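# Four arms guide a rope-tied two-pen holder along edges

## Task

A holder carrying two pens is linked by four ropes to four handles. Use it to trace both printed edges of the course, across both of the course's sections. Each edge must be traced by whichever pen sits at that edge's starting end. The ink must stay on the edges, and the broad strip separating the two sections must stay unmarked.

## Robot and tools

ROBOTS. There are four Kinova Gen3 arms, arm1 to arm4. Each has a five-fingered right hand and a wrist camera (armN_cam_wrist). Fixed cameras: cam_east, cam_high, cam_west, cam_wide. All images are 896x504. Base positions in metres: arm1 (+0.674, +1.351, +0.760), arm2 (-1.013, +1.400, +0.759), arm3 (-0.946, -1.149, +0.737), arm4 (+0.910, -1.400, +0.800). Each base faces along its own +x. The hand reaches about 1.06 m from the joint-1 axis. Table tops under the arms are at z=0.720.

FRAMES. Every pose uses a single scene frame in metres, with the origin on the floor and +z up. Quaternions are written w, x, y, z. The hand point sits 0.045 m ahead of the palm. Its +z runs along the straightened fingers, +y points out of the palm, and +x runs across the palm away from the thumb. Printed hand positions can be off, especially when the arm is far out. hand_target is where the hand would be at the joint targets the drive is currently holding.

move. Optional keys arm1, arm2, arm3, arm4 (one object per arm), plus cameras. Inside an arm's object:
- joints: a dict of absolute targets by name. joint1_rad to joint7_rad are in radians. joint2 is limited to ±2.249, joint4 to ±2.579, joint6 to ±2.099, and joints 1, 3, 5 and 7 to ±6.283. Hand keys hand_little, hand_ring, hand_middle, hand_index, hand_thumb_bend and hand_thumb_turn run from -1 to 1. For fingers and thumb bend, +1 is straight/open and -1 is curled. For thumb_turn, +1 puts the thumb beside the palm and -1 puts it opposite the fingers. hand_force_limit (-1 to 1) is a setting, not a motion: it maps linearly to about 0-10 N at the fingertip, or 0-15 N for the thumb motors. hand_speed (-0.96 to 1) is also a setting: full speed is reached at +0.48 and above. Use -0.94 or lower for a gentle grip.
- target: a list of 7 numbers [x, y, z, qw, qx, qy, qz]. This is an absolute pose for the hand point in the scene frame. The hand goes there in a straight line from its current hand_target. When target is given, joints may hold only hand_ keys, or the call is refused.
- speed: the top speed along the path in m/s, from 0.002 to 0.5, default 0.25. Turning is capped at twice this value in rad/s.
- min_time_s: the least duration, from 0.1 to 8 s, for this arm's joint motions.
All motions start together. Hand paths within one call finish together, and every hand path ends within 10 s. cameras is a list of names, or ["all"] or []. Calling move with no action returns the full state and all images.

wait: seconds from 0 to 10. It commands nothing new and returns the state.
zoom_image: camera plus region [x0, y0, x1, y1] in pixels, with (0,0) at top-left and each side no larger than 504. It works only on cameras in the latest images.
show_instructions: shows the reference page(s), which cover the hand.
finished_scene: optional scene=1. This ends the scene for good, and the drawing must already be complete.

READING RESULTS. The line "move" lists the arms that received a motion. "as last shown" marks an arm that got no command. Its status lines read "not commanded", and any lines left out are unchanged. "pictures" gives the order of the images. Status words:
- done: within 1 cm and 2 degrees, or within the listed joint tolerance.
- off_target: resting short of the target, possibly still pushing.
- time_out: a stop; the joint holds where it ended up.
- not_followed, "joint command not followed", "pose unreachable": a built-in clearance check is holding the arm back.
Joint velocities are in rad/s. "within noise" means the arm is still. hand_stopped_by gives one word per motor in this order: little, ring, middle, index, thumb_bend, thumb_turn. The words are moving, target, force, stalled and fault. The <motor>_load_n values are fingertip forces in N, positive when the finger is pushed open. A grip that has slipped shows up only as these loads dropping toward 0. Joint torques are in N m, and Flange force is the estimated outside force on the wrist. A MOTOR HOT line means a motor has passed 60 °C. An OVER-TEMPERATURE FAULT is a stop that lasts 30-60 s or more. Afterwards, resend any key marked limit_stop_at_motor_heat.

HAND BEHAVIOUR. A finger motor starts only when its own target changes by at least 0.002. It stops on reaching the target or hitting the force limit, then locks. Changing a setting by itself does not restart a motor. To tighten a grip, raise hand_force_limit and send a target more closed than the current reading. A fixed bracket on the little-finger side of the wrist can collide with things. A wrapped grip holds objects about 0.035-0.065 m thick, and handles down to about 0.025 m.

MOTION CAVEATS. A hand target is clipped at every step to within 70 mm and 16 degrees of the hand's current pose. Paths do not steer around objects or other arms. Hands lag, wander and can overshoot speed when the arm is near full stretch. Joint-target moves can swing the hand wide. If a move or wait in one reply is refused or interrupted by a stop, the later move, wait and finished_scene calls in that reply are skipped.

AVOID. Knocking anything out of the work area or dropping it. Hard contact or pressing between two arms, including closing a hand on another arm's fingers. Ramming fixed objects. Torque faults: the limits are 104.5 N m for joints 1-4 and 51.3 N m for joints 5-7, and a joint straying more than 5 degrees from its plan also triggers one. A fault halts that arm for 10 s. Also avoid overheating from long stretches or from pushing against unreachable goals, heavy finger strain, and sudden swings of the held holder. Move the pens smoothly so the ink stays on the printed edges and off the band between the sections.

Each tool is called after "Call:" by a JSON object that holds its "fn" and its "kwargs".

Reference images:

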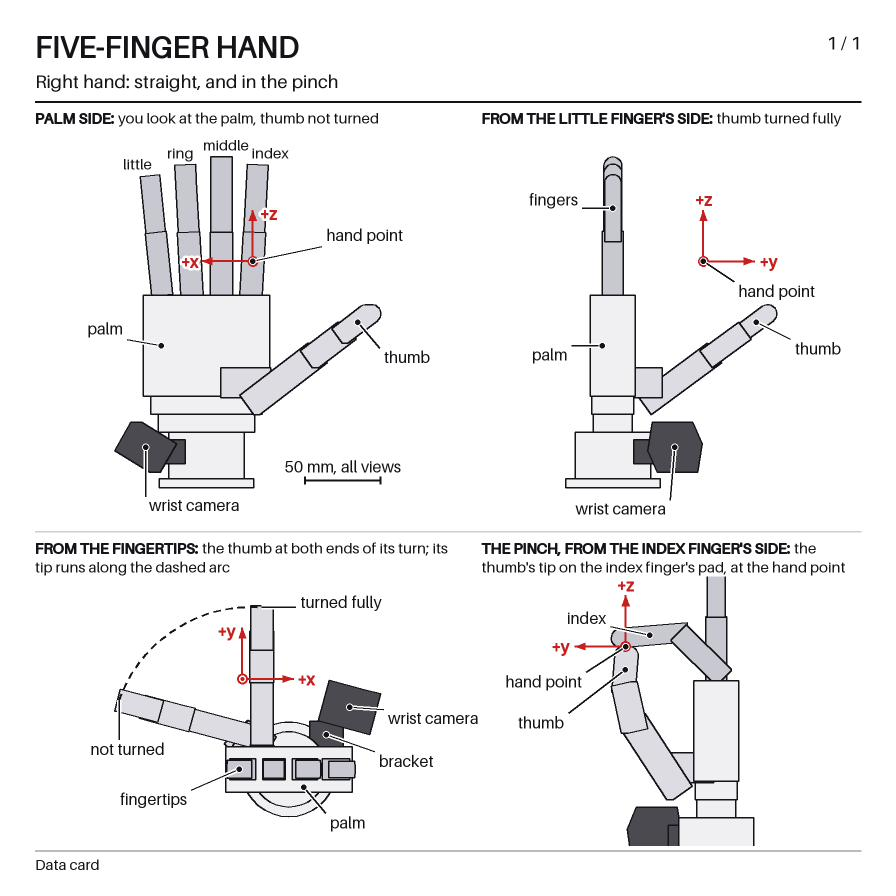

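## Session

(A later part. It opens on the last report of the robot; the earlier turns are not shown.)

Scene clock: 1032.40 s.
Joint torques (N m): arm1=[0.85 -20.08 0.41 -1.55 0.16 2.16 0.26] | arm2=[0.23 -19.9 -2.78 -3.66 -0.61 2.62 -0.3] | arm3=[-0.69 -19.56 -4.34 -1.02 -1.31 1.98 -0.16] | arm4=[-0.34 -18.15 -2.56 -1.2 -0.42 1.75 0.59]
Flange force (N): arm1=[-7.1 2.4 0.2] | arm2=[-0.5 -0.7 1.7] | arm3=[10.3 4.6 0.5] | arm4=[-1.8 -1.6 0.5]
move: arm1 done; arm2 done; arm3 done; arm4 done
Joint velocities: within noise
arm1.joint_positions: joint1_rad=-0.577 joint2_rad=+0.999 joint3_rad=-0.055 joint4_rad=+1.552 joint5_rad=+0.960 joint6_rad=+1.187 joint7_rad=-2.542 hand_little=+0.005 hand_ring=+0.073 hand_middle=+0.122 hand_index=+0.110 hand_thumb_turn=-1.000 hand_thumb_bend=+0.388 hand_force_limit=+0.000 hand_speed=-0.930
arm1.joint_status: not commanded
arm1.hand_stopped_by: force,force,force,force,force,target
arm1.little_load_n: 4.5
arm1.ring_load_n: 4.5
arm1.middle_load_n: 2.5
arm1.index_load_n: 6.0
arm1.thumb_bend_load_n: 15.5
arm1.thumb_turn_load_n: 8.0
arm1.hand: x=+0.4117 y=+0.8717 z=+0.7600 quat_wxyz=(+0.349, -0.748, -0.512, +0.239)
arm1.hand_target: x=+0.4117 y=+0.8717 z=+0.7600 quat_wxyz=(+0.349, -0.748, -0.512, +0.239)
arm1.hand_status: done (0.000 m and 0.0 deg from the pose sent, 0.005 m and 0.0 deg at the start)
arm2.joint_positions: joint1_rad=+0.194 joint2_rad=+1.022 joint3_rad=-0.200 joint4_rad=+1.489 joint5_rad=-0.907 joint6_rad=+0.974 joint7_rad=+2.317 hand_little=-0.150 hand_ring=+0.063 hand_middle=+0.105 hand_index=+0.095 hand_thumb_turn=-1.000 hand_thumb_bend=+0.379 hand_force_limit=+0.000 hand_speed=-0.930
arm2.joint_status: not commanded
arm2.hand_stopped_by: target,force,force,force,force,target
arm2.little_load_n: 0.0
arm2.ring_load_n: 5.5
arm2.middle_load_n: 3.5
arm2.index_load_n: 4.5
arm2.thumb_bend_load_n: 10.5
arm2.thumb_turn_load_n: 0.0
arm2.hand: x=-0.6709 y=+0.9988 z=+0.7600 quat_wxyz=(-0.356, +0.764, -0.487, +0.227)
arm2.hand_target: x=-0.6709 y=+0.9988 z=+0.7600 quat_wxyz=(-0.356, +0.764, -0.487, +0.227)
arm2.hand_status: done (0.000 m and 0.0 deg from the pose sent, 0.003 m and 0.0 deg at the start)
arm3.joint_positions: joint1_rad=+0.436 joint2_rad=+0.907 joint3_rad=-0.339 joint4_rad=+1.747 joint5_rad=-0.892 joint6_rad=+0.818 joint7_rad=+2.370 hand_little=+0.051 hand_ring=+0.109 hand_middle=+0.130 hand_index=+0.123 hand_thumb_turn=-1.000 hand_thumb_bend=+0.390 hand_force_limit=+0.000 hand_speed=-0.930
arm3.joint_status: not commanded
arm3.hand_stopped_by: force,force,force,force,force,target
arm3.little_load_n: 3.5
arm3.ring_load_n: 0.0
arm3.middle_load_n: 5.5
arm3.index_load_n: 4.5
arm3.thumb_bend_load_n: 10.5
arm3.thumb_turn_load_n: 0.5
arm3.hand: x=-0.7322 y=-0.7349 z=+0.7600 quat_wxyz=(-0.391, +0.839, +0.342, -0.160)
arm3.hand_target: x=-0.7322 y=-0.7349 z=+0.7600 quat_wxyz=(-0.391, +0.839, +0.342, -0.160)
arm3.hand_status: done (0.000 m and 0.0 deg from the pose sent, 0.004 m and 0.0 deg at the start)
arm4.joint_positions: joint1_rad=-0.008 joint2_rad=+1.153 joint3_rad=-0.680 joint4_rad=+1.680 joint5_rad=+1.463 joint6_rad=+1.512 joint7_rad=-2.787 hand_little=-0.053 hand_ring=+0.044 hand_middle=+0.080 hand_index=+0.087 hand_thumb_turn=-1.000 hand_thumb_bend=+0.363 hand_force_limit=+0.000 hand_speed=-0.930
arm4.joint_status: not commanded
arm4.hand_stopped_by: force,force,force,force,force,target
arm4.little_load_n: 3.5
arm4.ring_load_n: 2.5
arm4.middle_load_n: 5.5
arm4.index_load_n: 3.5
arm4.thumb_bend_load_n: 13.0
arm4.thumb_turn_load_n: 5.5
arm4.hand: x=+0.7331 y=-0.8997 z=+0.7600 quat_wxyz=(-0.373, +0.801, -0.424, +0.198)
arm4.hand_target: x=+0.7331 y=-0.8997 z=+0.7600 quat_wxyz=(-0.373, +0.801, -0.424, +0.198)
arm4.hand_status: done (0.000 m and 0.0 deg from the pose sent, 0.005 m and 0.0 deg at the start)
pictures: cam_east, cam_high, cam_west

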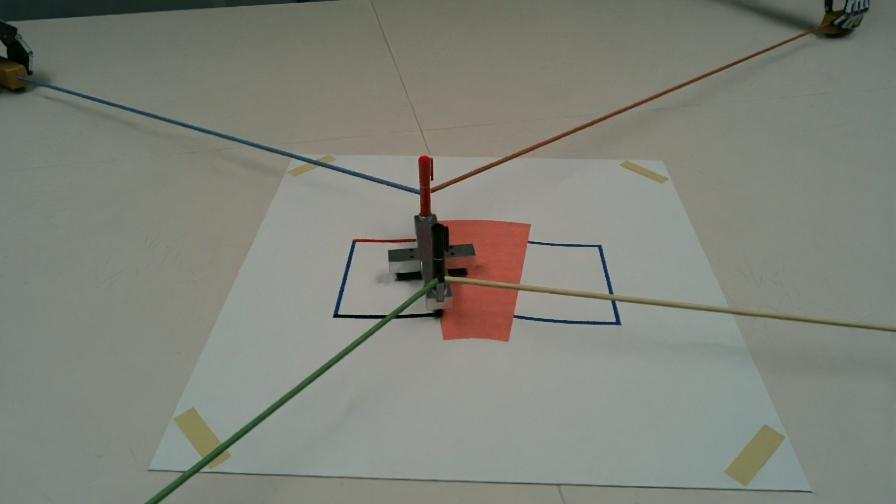

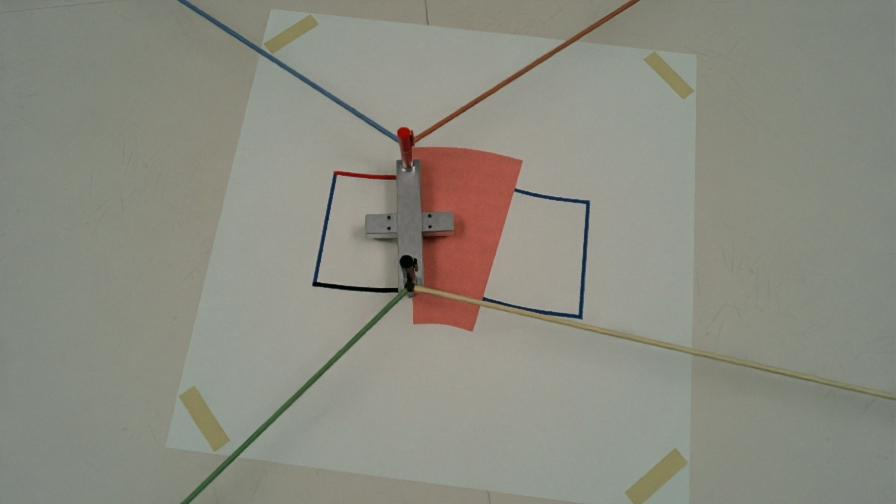

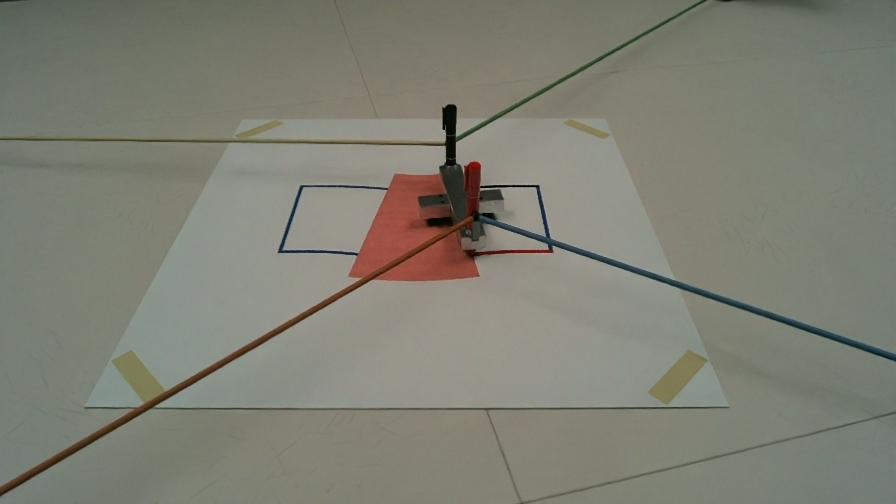

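Call:
{"fn": "move", "kwargs": {"arm1": {"target": [0.4059, 0.8561, 0.9585, 0.3487, -0.7478, -0.5121, 0.2388], "speed": 0.05}, "arm2": {"target": [-0.6641, 0.9861, 0.9585, 0.3564, -0.7644, 0.4870, -0.2271], "speed": 0.05}, "arm3": {"target": [-0.7196, -0.7211, 0.9585, 0.3913, -0.8391, -0.3424, 0.1597], "speed": 0.05}, "arm4": {"target": [0.7231, -0.8875, 0.9585, 0.3735, -0.8010, 0.4241, -0.1977], "speed": 0.05}, "cameras": ["all"]}}

Call:
{"fn": "zoom_image", "kwargs": {"camera": "cam_east", "region": [400, 280, 480, 340]}}

Call:
{"fn": "zoom_image", "kwargs": {"camera": "cam_west", "region": [440, 220, 520, 280]}}

Scene clock: 1075.13 s.
Joint torques (N m): arm1=[0.59 -20.03 0 -5.91 1.51 1 0.04] | arm2=[0.53 -19.76 -1.95 -7.75 -1.66 1.32 -0.06] | arm3=[-0.41 -18.91 -3.11 -5.65 -2.32 0.79 -0.01] | arm4=[-0.93 -17.96 -3.19 -5 1.32 0.94 0.3]
Flange force (N): arm1=[-4.5 1.4 -1.3] | arm2=[-3.3 0.4 2.5] | arm3=[9.1 1.9 -1.5] | arm4=[1.3 -1.4 0.5]
move: arm1 done; arm2 done; arm3 done; arm4 done
Joint velocities: within noise
arm1.joint_positions: joint1_rad=-0.556 joint2_rad=+0.705 joint3_rad=-0.080 joint4_rad=+1.383 joint5_rad=+0.869 joint6_rad=+1.481 joint7_rad=-2.173 hand_little=+0.005 hand_ring=+0.073 hand_middle=+0.122 hand_index=+0.110 hand_thumb_turn=-1.000 hand_thumb_bend=+0.388 hand_force_limit=+0.000 hand_speed=-0.930
arm1.joint_status: not commanded
arm1.hand_stopped_by: force,force,force,force,force,target
arm1.little_load_n: 5.0
arm1.ring_load_n: 4.5
arm1.middle_load_n: 2.0
arm1.index_load_n: 6.0
arm1.thumb_bend_load_n: 16.0
arm1.thumb_turn_load_n: 7.5
arm1.hand: x=+0.4059 y=+0.8561 z=+0.9586 quat_wxyz=(+0.349, -0.748, -0.512, +0.239)
arm1.hand_target: x=+0.4059 y=+0.8561 z=+0.9585 quat_wxyz=(+0.349, -0.748, -0.512, +0.239)
arm1.hand_status: done (0.000 m and 0.0 deg from the pose sent, 0.199 m and 0.0 deg at the start)
arm2.joint_positions: joint1_rad=+0.160 joint2_rad=+0.731 joint3_rad=-0.148 joint4_rad=+1.326 joint5_rad=-0.829 joint6_rad=+1.278 joint7_rad=+1.955 hand_little=-0.150 hand_ring=+0.063 hand_middle=+0.105 hand_index=+0.095 hand_thumb_turn=-1.000 hand_thumb_bend=+0.379 hand_force_limit=+0.000 hand_speed=-0.930
arm2.joint_status: not commanded
arm2.hand_stopped_by: target,force,force,force,force,target
arm2.little_load_n: 0.0
arm2.ring_load_n: 3.5
arm2.middle_load_n: 3.5
arm2.index_load_n: 6.0
arm2.thumb_bend_load_n: 10.5
arm2.thumb_turn_load_n: 0.0
arm2.hand: x=-0.6641 y=+0.9861 z=+0.9585 quat_wxyz=(-0.356, +0.764, -0.487, +0.227)
arm2.hand_target: x=-0.6641 y=+0.9861 z=+0.9585 quat_wxyz=(-0.356, +0.764, -0.487, +0.227)
arm2.hand_status: done (0.000 m and 0.0 deg from the pose sent, 0.199 m and 0.0 deg at the start)
arm3.joint_positions: joint1_rad=+0.391 joint2_rad=+0.582 joint3_rad=-0.283 joint4_rad=+1.545 joint5_rad=-0.790 joint6_rad=+1.183 joint7_rad=+1.952 hand_little=+0.051 hand_ring=+0.109 hand_middle=+0.130 hand_index=+0.123 hand_thumb_turn=-1.000 hand_thumb_bend=+0.390 hand_force_limit=+0.000 hand_speed=-0.930
arm3.joint_status: not commanded
arm3.hand_stopped_by: force,force,force,force,force,target
arm3.little_load_n: 3.0
arm3.ring_load_n: 0.0
arm3.middle_load_n: 5.5
arm3.index_load_n: 5.0
arm3.thumb_bend_load_n: 10.5
arm3.thumb_turn_load_n: 1.5
arm3.hand: x=-0.7196 y=-0.7211 z=+0.9585 quat_wxyz=(-0.391, +0.839, +0.342, -0.160)
arm3.hand_target: x=-0.7196 y=-0.7211 z=+0.9585 quat_wxyz=(-0.391, +0.839, +0.342, -0.160)
arm3.hand_status: done (0.000 m and 0.0 deg from the pose sent, 0.199 m and 0.0 deg at the start)
arm4.joint_positions: joint1_rad=+0.051 joint2_rad=+0.806 joint3_rad=-0.803 joint4_rad=+1.577 joint5_rad=+1.264 joint6_rad=+1.670 joint7_rad=-2.421 hand_little=-0.053 hand_ring=+0.044 hand_middle=+0.080 hand_index=+0.087 hand_thumb_turn=-1.000 hand_thumb_bend=+0.363 hand_force_limit=+0.000 hand_speed=-0.930
arm4.joint_status: not commanded
arm4.hand_stopped_by: force,force,force,force,force,target
arm4.little_load_n: 4.0
arm4.ring_load_n: 2.5
arm4.middle_load_n: 5.5
arm4.index_load_n: 3.5
arm4.thumb_bend_load_n: 13.0
arm4.thumb_turn_load_n: 5.5
arm4.hand: x=+0.7231 y=-0.8875 z=+0.9585 quat_wxyz=(-0.373, +0.801, -0.424, +0.198)
arm4.hand_target: x=+0.7231 y=-0.8875 z=+0.9585 quat_wxyz=(-0.373, +0.801, -0.424, +0.198)
arm4.hand_status: done (0.000 m and 0.0 deg from the pose sent, 0.199 m and 0.0 deg at the start)
pictures: arm1_cam_wrist, arm2_cam_wrist, arm3_cam_wrist, arm4_cam_wrist, cam_east, cam_high, cam_west, cam_wide

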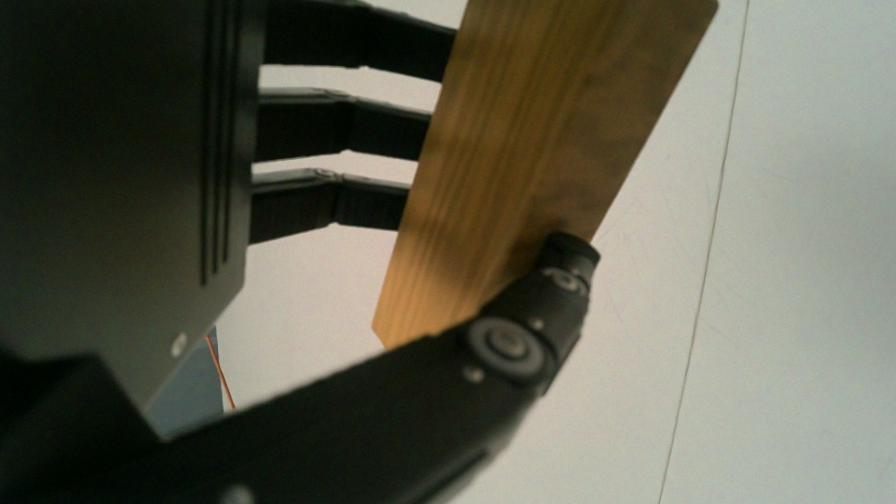

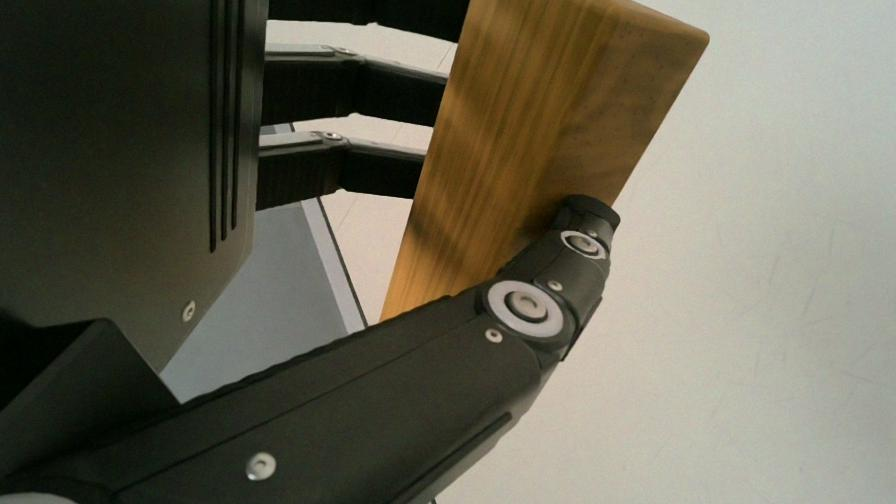

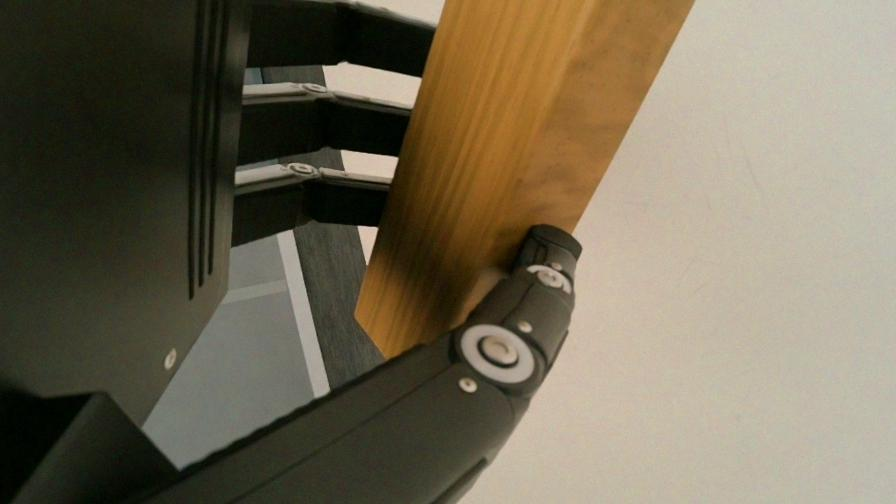

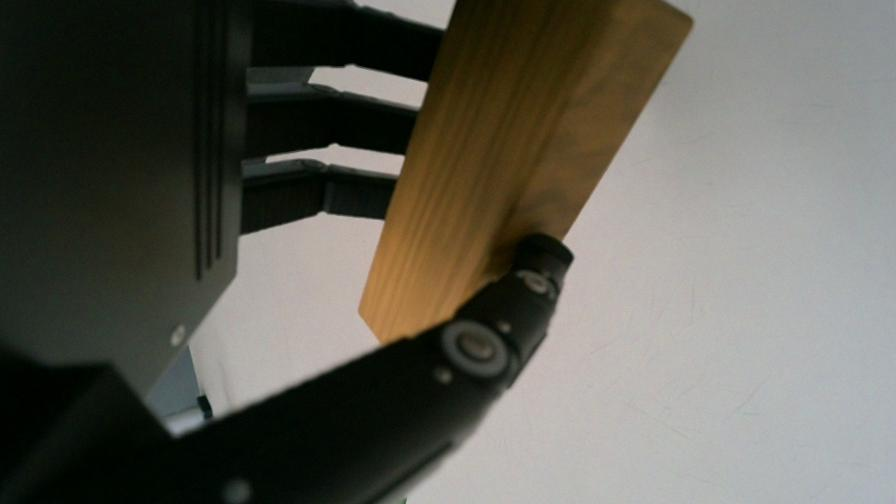

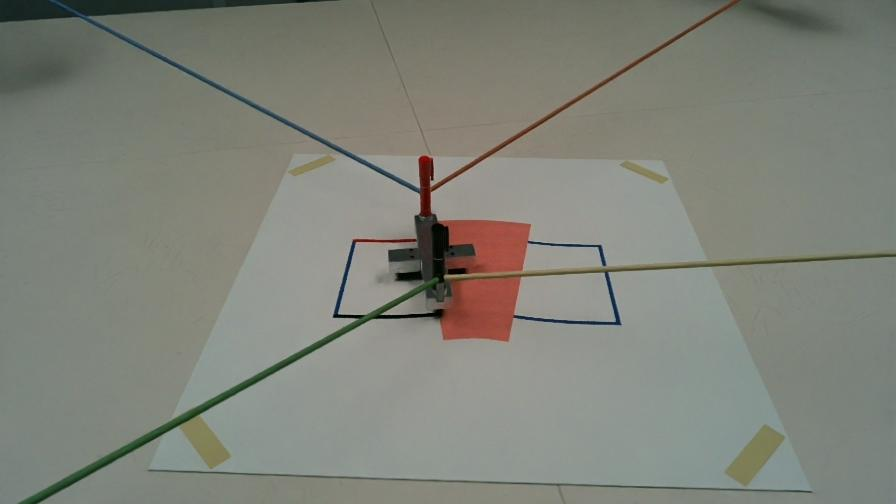

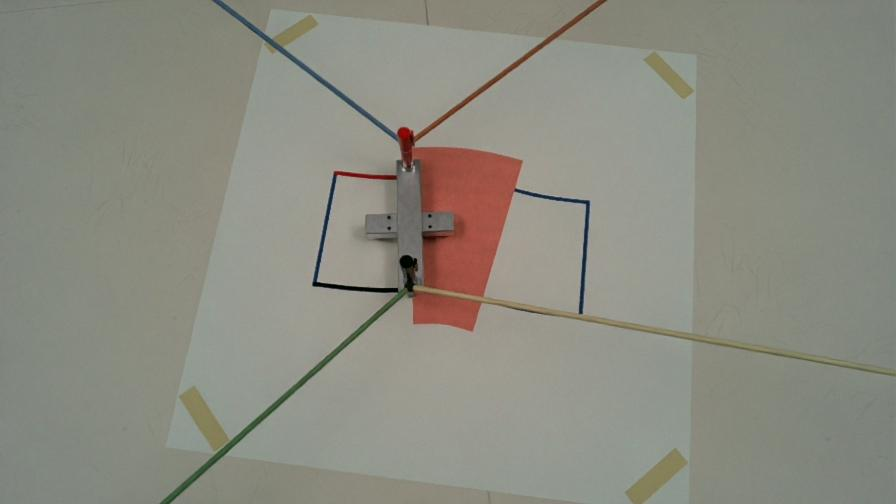

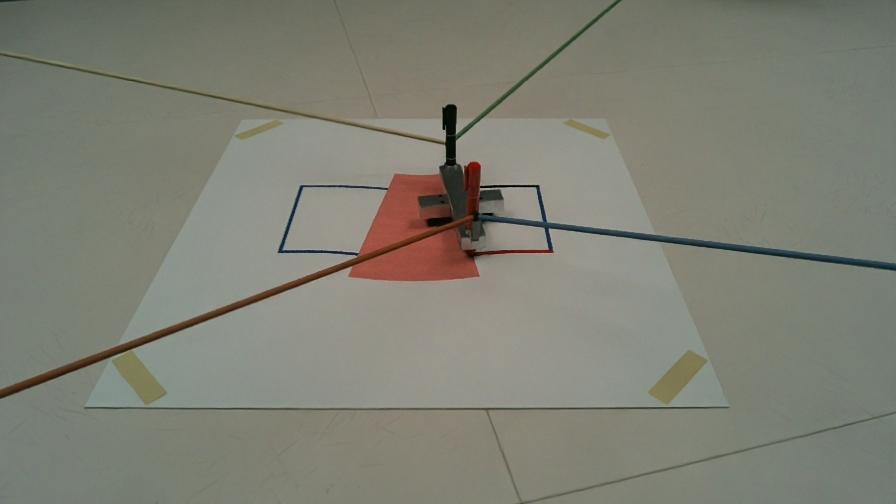

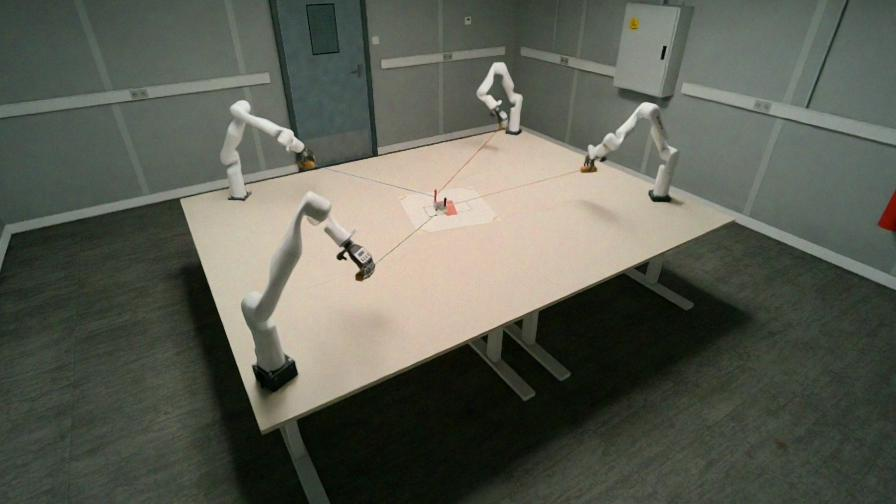

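Scaled by 6.300 from the camera's image (finer frame: 1280x720).

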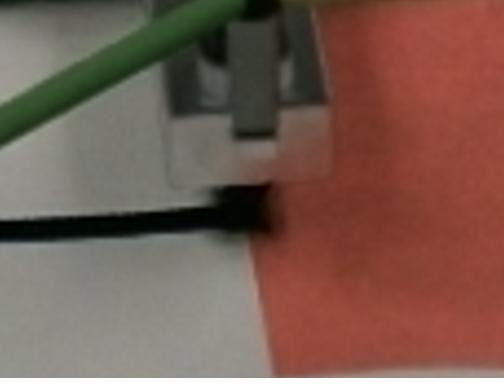

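Scaled by 6.300 from the camera's image (finer frame: 1280x720).

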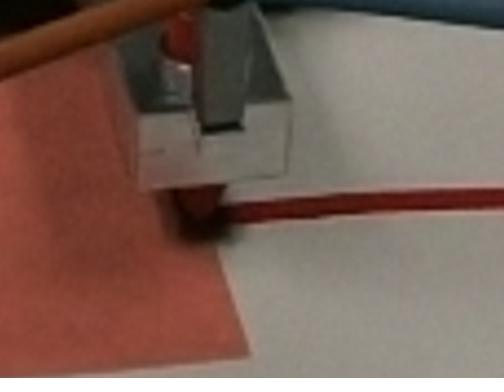

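Call:
{"fn": "move", "kwargs": {"arm1": {"target": [0.4059, 0.8561, 0.9735, 0.3487, -0.7478, -0.5121, 0.2388], "speed": 0.015}, "arm2": {"target": [-0.6641, 0.9861, 0.9735, 0.3564, -0.7644, 0.4870, -0.2271], "speed": 0.015}, "arm3": {"target": [-0.7196, -0.7211, 0.9735, 0.3913, -0.8391, -0.3424, 0.1597], "speed": 0.015}, "arm4": {"target": [0.7231, -0.8875, 0.9735, 0.3735, -0.8010, 0.4241, -0.1977], "speed": 0.015}, "cameras": ["cam_east", "cam_west", "cam_high"]}}

Call:
{"fn": "zoom_image", "kwargs": {"camera": "cam_east", "region": [400, 280, 480, 340]}}

Call:
{"fn": "zoom_image", "kwargs": {"camera": "cam_west", "region": [440, 220, 520, 280]}}

Scene clock: 1086.63 s.
Joint torques (N m): arm1=[0.87 -19.98 0.17 -5.08 1.16 1.83 0.19] | arm2=[0.23 -19.67 -2.2 -6.84 -1.47 2.16 -0.27] | arm3=[-0.76 -18.89 -3.47 -4.66 -2.21 1.72 -0.2] | arm4=[-0.31 -17.79 -2.56 -4.25 0.56 1.81 0.56]
Flange force (N): arm1=[-7.5 1.7 -1.2] | arm2=[-0.5 0.8 3.0] | arm3=[12.3 2.0 -1.1] | arm4=[-1.8 -0.6 0.9]
move: arm1 done; arm2 done; arm3 done; arm4 done
Joint velocities: within noise
arm1.joint_positions: joint1_rad=-0.556 joint2_rad=+0.688 joint3_rad=-0.080 joint4_rad=+1.363 joint5_rad=+0.865 joint6_rad=+1.506 joint7_rad=-2.145 hand_little=+0.005 hand_ring=+0.073 hand_middle=+0.122 hand_index=+0.110 hand_thumb_turn=-1.000 hand_thumb_bend=+0.388 hand_force_limit=+0.000 hand_speed=-0.930
arm1.joint_status: not commanded
arm1.hand_stopped_by: force,force,force,force,force,target
arm1.little_load_n: 4.0
arm1.ring_load_n: 4.0
arm1.middle_load_n: 2.5
arm1.index_load_n: 5.5
arm1.thumb_bend_load_n: 15.5
arm1.thumb_turn_load_n: 8.0
arm1.hand: x=+0.4059 y=+0.8561 z=+0.9735 quat_wxyz=(+0.349, -0.748, -0.512, +0.239)
arm1.hand_target: x=+0.4059 y=+0.8561 z=+0.9735 quat_wxyz=(+0.349, -0.748, -0.512, +0.239)
arm1.hand_status: done (0.000 m and 0.0 deg from the pose sent, 0.015 m and 0.0 deg at the start)
arm2.joint_positions: joint1_rad=+0.158 joint2_rad=+0.714 joint3_rad=-0.145 joint4_rad=+1.306 joint5_rad=-0.825 joint6_rad=+1.303 joint7_rad=+1.927 hand_little=-0.150 hand_ring=+0.063 hand_middle=+0.105 hand_index=+0.095 hand_thumb_turn=-1.000 hand_thumb_bend=+0.379 hand_force_limit=+0.000 hand_speed=-0.930
arm2.joint_status: not commanded
arm2.hand_stopped_by: target,force,force,force,force,target
arm2.little_load_n: 0.0
arm2.ring_load_n: 5.5
arm2.middle_load_n: 3.5
arm2.index_load_n: 4.5
arm2.thumb_bend_load_n: 10.5
arm2.thumb_turn_load_n: 0.0
arm2.hand: x=-0.6641 y=+0.9861 z=+0.9735 quat_wxyz=(-0.356, +0.764, -0.487, +0.227)
arm2.hand_target: x=-0.6641 y=+0.9861 z=+0.9735 quat_wxyz=(-0.356, +0.764, -0.487, +0.227)
arm2.hand_status: done (0.000 m and 0.0 deg from the pose sent, 0.015 m and 0.0 deg at the start)
arm3.joint_positions: joint1_rad=+0.389 joint2_rad=+0.563 joint3_rad=-0.280 joint4_rad=+1.522 joint5_rad=-0.785 joint6_rad=+1.212 joint7_rad=+1.922 hand_little=+0.051 hand_ring=+0.109 hand_middle=+0.130 hand_index=+0.123 hand_thumb_turn=-1.000 hand_thumb_bend=+0.390 hand_force_limit=+0.000 hand_speed=-0.930
arm3.joint_status: not commanded
arm3.hand_stopped_by: force,force,force,force,force,target
arm3.little_load_n: 3.5
arm3.ring_load_n: 0.0
arm3.middle_load_n: 5.5
arm3.index_load_n: 4.5
arm3.thumb_bend_load_n: 11.0
arm3.thumb_turn_load_n: 0.5
arm3.hand: x=-0.7196 y=-0.7211 z=+0.9735 quat_wxyz=(-0.391, +0.839, +0.342, -0.160)
arm3.hand_target: x=-0.7196 y=-0.7211 z=+0.9735 quat_wxyz=(-0.391, +0.839, +0.342, -0.160)
arm3.hand_status: done (0.000 m and 0.0 deg from the pose sent, 0.015 m and 0.0 deg at the start)
arm4.joint_positions: joint1_rad=+0.055 joint2_rad=+0.783 joint3_rad=-0.811 joint4_rad=+1.562 joint5_rad=+1.253 joint6_rad=+1.684 joint7_rad=-2.391 hand_little=-0.053 hand_ring=+0.044 hand_middle=+0.080 hand_index=+0.087 hand_thumb_turn=-1.000 hand_thumb_bend=+0.363 hand_force_limit=+0.000 hand_speed=-0.930
arm4.joint_status: not commanded
arm4.hand_stopped_by: force,force,force,force,force,target
arm4.little_load_n: 4.0
arm4.ring_load_n: 2.5
arm4.middle_load_n: 5.5
arm4.index_load_n: 3.5
arm4.thumb_bend_load_n: 12.5
arm4.thumb_turn_load_n: 6.0
arm4.hand: x=+0.7231 y=-0.8875 z=+0.9735 quat_wxyz=(-0.373, +0.801, -0.424, +0.198)
arm4.hand_target: x=+0.7231 y=-0.8875 z=+0.9735 quat_wxyz=(-0.373, +0.801, -0.424, +0.198)
arm4.hand_status: done (0.000 m and 0.0 deg from the pose sent, 0.015 m and 0.0 deg at the start)
pictures: cam_east, cam_high, cam_west

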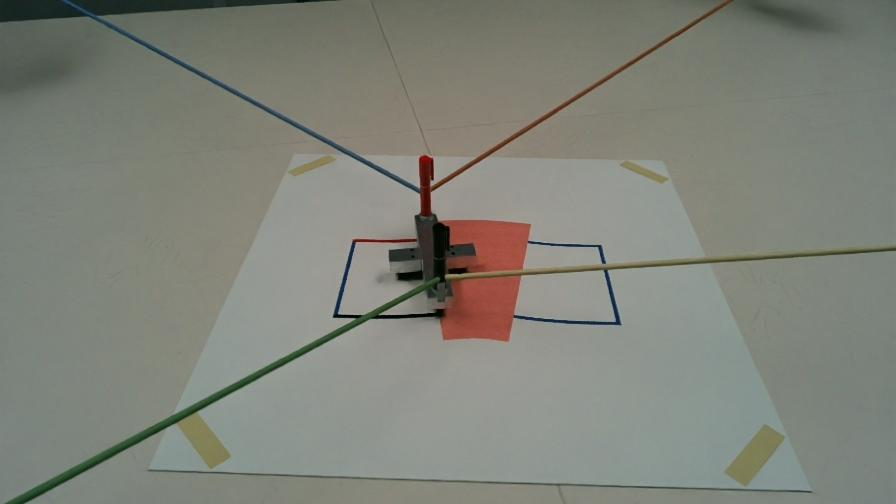

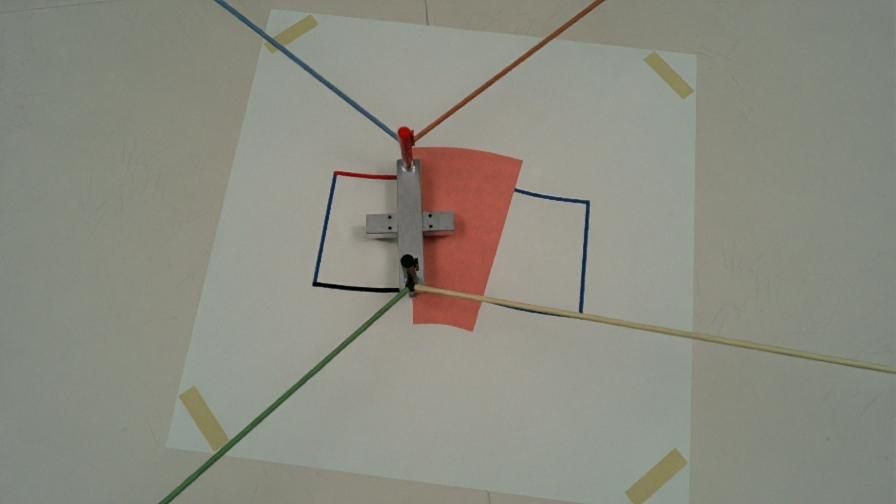

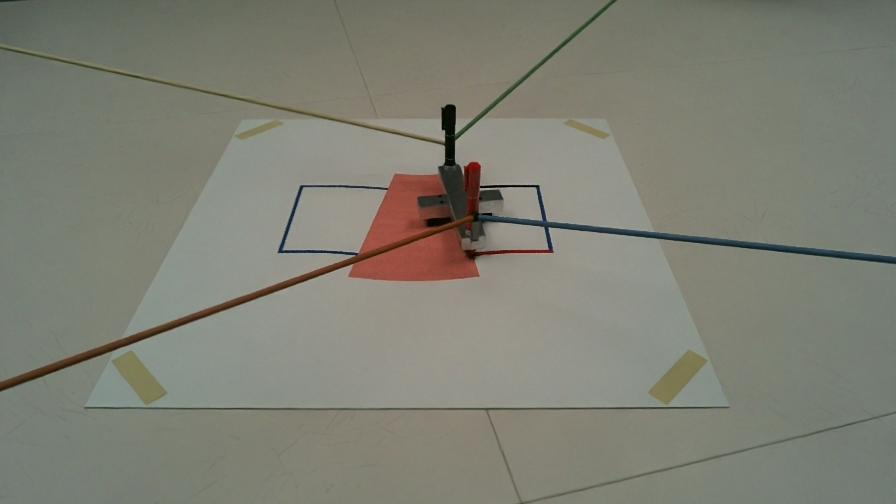

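Scaled by 6.300 from the camera's image (finer frame: 1280x720).

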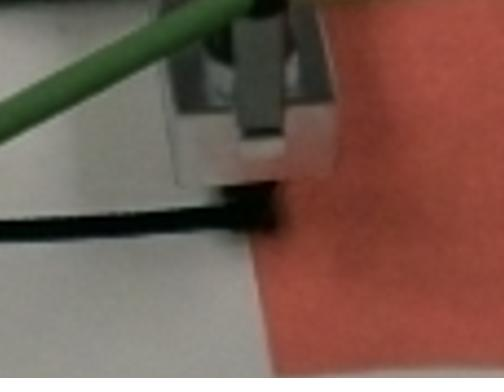

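Scaled by 6.300 from the camera's image (finer frame: 1280x720).

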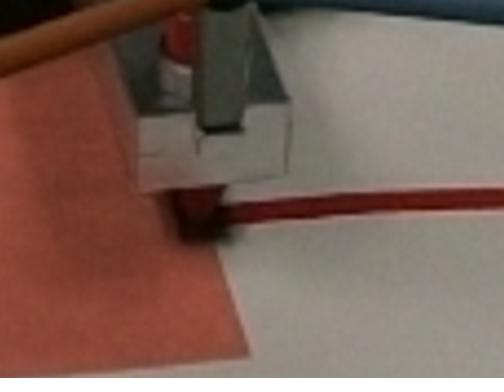

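Call:
{"fn": "move", "kwargs": {"arm1": {"target": [0.4055, 0.8546, 0.9835, 0.3487, -0.7478, -0.5121, 0.2388], "speed": 0.015}, "arm2": {"target": [-0.6645, 0.9846, 0.9835, 0.3564, -0.7644, 0.4870, -0.2271], "speed": 0.015}, "arm3": {"target": [-0.7200, -0.7226, 0.9835, 0.3913, -0.8391, -0.3424, 0.1597], "speed": 0.015}, "arm4": {"target": [0.7227, -0.8890, 0.9835, 0.3735, -0.8010, 0.4241, -0.1977], "speed": 0.015}, "cameras": ["cam_east", "cam_west", "cam_high"]}}

Call:
{"fn": "zoom_image", "kwargs": {"camera": "cam_east", "region": [400, 280, 480, 340]}}

Call:
{"fn": "zoom_image", "kwargs": {"camera": "cam_west", "region": [440, 220, 520, 280]}}

Scene clock: 1095.90 s.
Joint torques (N m): arm1=[0.98 -20.11 0.34 -4.64 1.01 2.29 0.29] | arm2=[0.13 -19.8 -2.31 -6.51 -1.43 2.55 -0.35] | arm3=[-0.91 -18.9 -3.65 -4.28 -2.16 2.17 -0.31] | arm4=[0.06 -17.56 -2.34 -3.66 0.12 2.42 0.65]
Flange force (N): arm1=[-9.4 1.9 -1.2] | arm2=[1.0 1.0 3.3] | arm3=[13.7 2.1 -0.8] | arm4=[-4.3 -0.4 1.0]
move: arm1 done; arm2 done; arm3 done; arm4 done
Joint velocities: within noise
arm1.joint_positions: joint1_rad=-0.556 joint2_rad=+0.680 joint3_rad=-0.080 joint4_rad=+1.342 joint5_rad=+0.863 joint6_rad=+1.524 joint7_rad=-2.123 hand_little=+0.005 hand_ring=+0.073 hand_middle=+0.122 hand_index=+0.110 hand_thumb_turn=-1.000 hand_thumb_bend=+0.388 hand_force_limit=+0.000 hand_speed=-0.930
arm1.joint_status: not commanded
arm1.hand_stopped_by: force,force,force,force,force,target
arm1.little_load_n: 4.0
arm1.ring_load_n: 4.5
arm1.middle_load_n: 2.5
arm1.index_load_n: 6.0
arm1.thumb_bend_load_n: 15.5
arm1.thumb_turn_load_n: 8.5
arm1.hand: x=+0.4055 y=+0.8546 z=+0.9835 quat_wxyz=(+0.349, -0.748, -0.512, +0.239)
arm1.hand_target: x=+0.4055 y=+0.8546 z=+0.9835 quat_wxyz=(+0.349, -0.748, -0.512, +0.239)
arm1.hand_status: done (0.000 m and 0.0 deg from the pose sent, 0.010 m and 0.0 deg at the start)
arm2.joint_positions: joint1_rad=+0.158 joint2_rad=+0.706 joint3_rad=-0.143 joint4_rad=+1.285 joint5_rad=-0.822 joint6_rad=+1.324 joint7_rad=+1.907 hand_little=-0.150 hand_ring=+0.063 hand_middle=+0.105 hand_index=+0.095 hand_thumb_turn=-1.000 hand_thumb_bend=+0.379 hand_force_limit=+0.000 hand_speed=-0.930
arm2.joint_status: not commanded
arm2.hand_stopped_by: target,force,force,force,force,target
arm2.little_load_n: 0.0
arm2.ring_load_n: 6.0
arm2.middle_load_n: 3.5
arm2.index_load_n: 4.0
arm2.thumb_bend_load_n: 10.5
arm2.thumb_turn_load_n: 0.0
arm2.hand: x=-0.6645 y=+0.9846 z=+0.9835 quat_wxyz=(-0.356, +0.764, -0.487, +0.227)
arm2.hand_target: x=-0.6645 y=+0.9846 z=+0.9835 quat_wxyz=(-0.356, +0.764, -0.487, +0.227)
arm2.hand_status: done (0.000 m and 0.0 deg from the pose sent, 0.010 m and 0.0 deg at the start)
arm3.joint_positions: joint1_rad=+0.390 joint2_rad=+0.549 joint3_rad=-0.279 joint4_rad=+1.511 joint5_rad=-0.783 joint6_rad=+1.231 joint7_rad=+1.905 hand_little=+0.051 hand_ring=+0.109 hand_middle=+0.130 hand_index=+0.123 hand_thumb_turn=-1.000 hand_thumb_bend=+0.390 hand_force_limit=+0.000 hand_speed=-0.930
arm3.joint_status: not commanded
arm3.hand_stopped_by: force,force,force,force,force,target
arm3.little_load_n: 4.0
arm3.ring_load_n: 0.0
arm3.middle_load_n: 5.0
arm3.index_load_n: 4.5
arm3.thumb_bend_load_n: 10.5
arm3.thumb_turn_load_n: -0.5
arm3.hand: x=-0.7200 y=-0.7226 z=+0.9835 quat_wxyz=(-0.391, +0.839, +0.342, -0.160)
arm3.hand_target: x=-0.7200 y=-0.7226 z=+0.9835 quat_wxyz=(-0.391, +0.839, +0.342, -0.160)
arm3.hand_status: done (0.000 m and 0.0 deg from the pose sent, 0.010 m and 0.0 deg at the start)
arm4.joint_positions: joint1_rad=+0.056 joint2_rad=+0.767 joint3_rad=-0.816 joint4_rad=+1.554 joint5_rad=+1.244 joint6_rad=+1.695 joint7_rad=-2.373 hand_little=-0.053 hand_ring=+0.044 hand_middle=+0.080 hand_index=+0.087 hand_thumb_turn=-1.000 hand_thumb_bend=+0.363 hand_force_limit=+0.000 hand_speed=-0.930
arm4.joint_status: not commanded
arm4.hand_stopped_by: force,force,force,force,force,target
arm4.little_load_n: 3.5
arm4.ring_load_n: 1.5
arm4.middle_load_n: 4.5
arm4.index_load_n: 3.5
arm4.thumb_bend_load_n: 12.0
arm4.thumb_turn_load_n: 6.0
arm4.hand: x=+0.7227 y=-0.8890 z=+0.9835 quat_wxyz=(-0.373, +0.801, -0.424, +0.198)
arm4.hand_target: x=+0.7227 y=-0.8890 z=+0.9835 quat_wxyz=(-0.373, +0.801, -0.424, +0.198)
arm4.hand_status: done (0.000 m and 0.0 deg from the pose sent, 0.010 m and 0.0 deg at the start)
pictures: cam_east, cam_high, cam_west

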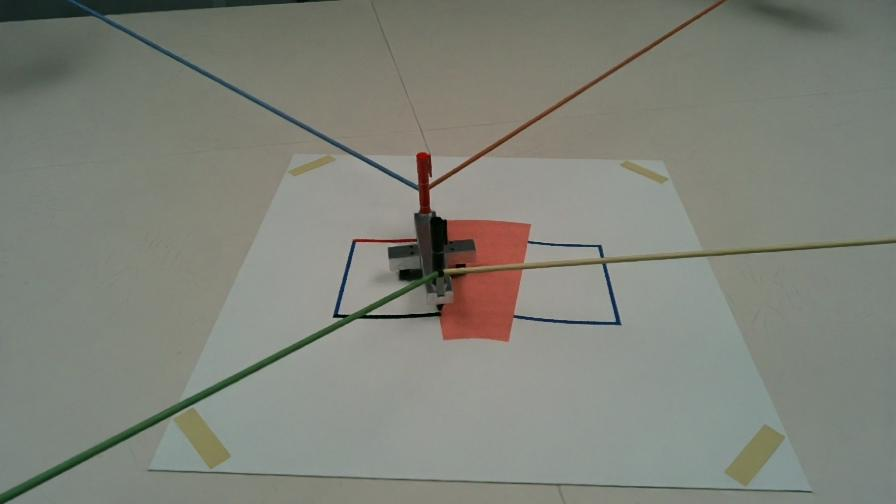

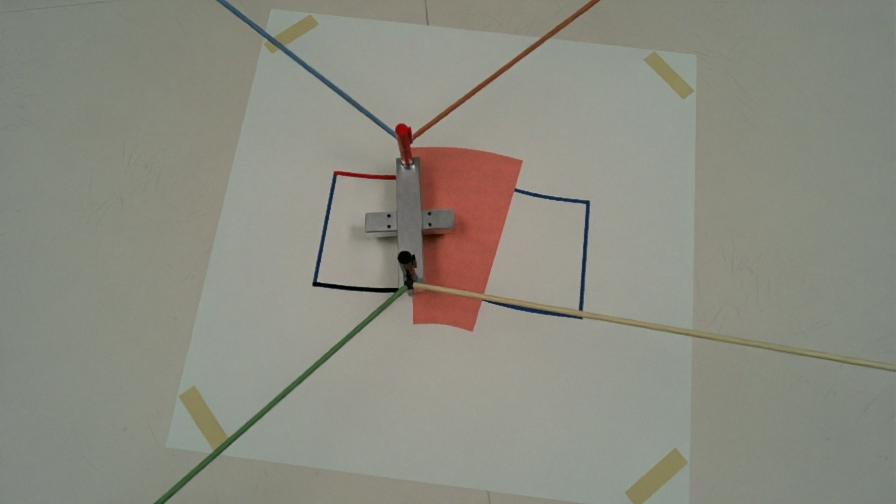

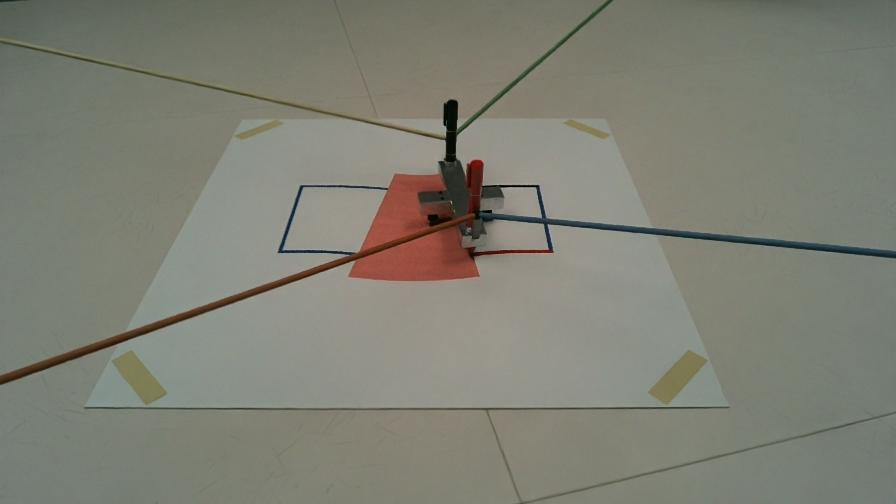

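Scaled by 6.300 from the camera's image (finer frame: 1280x720).

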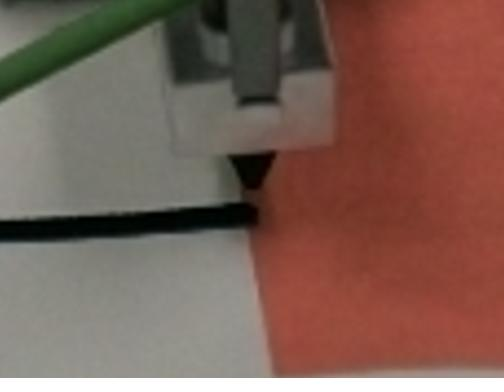

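Scaled by 6.300 from the camera's image (finer frame: 1280x720).

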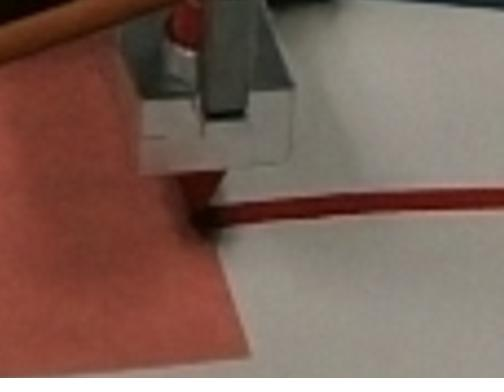

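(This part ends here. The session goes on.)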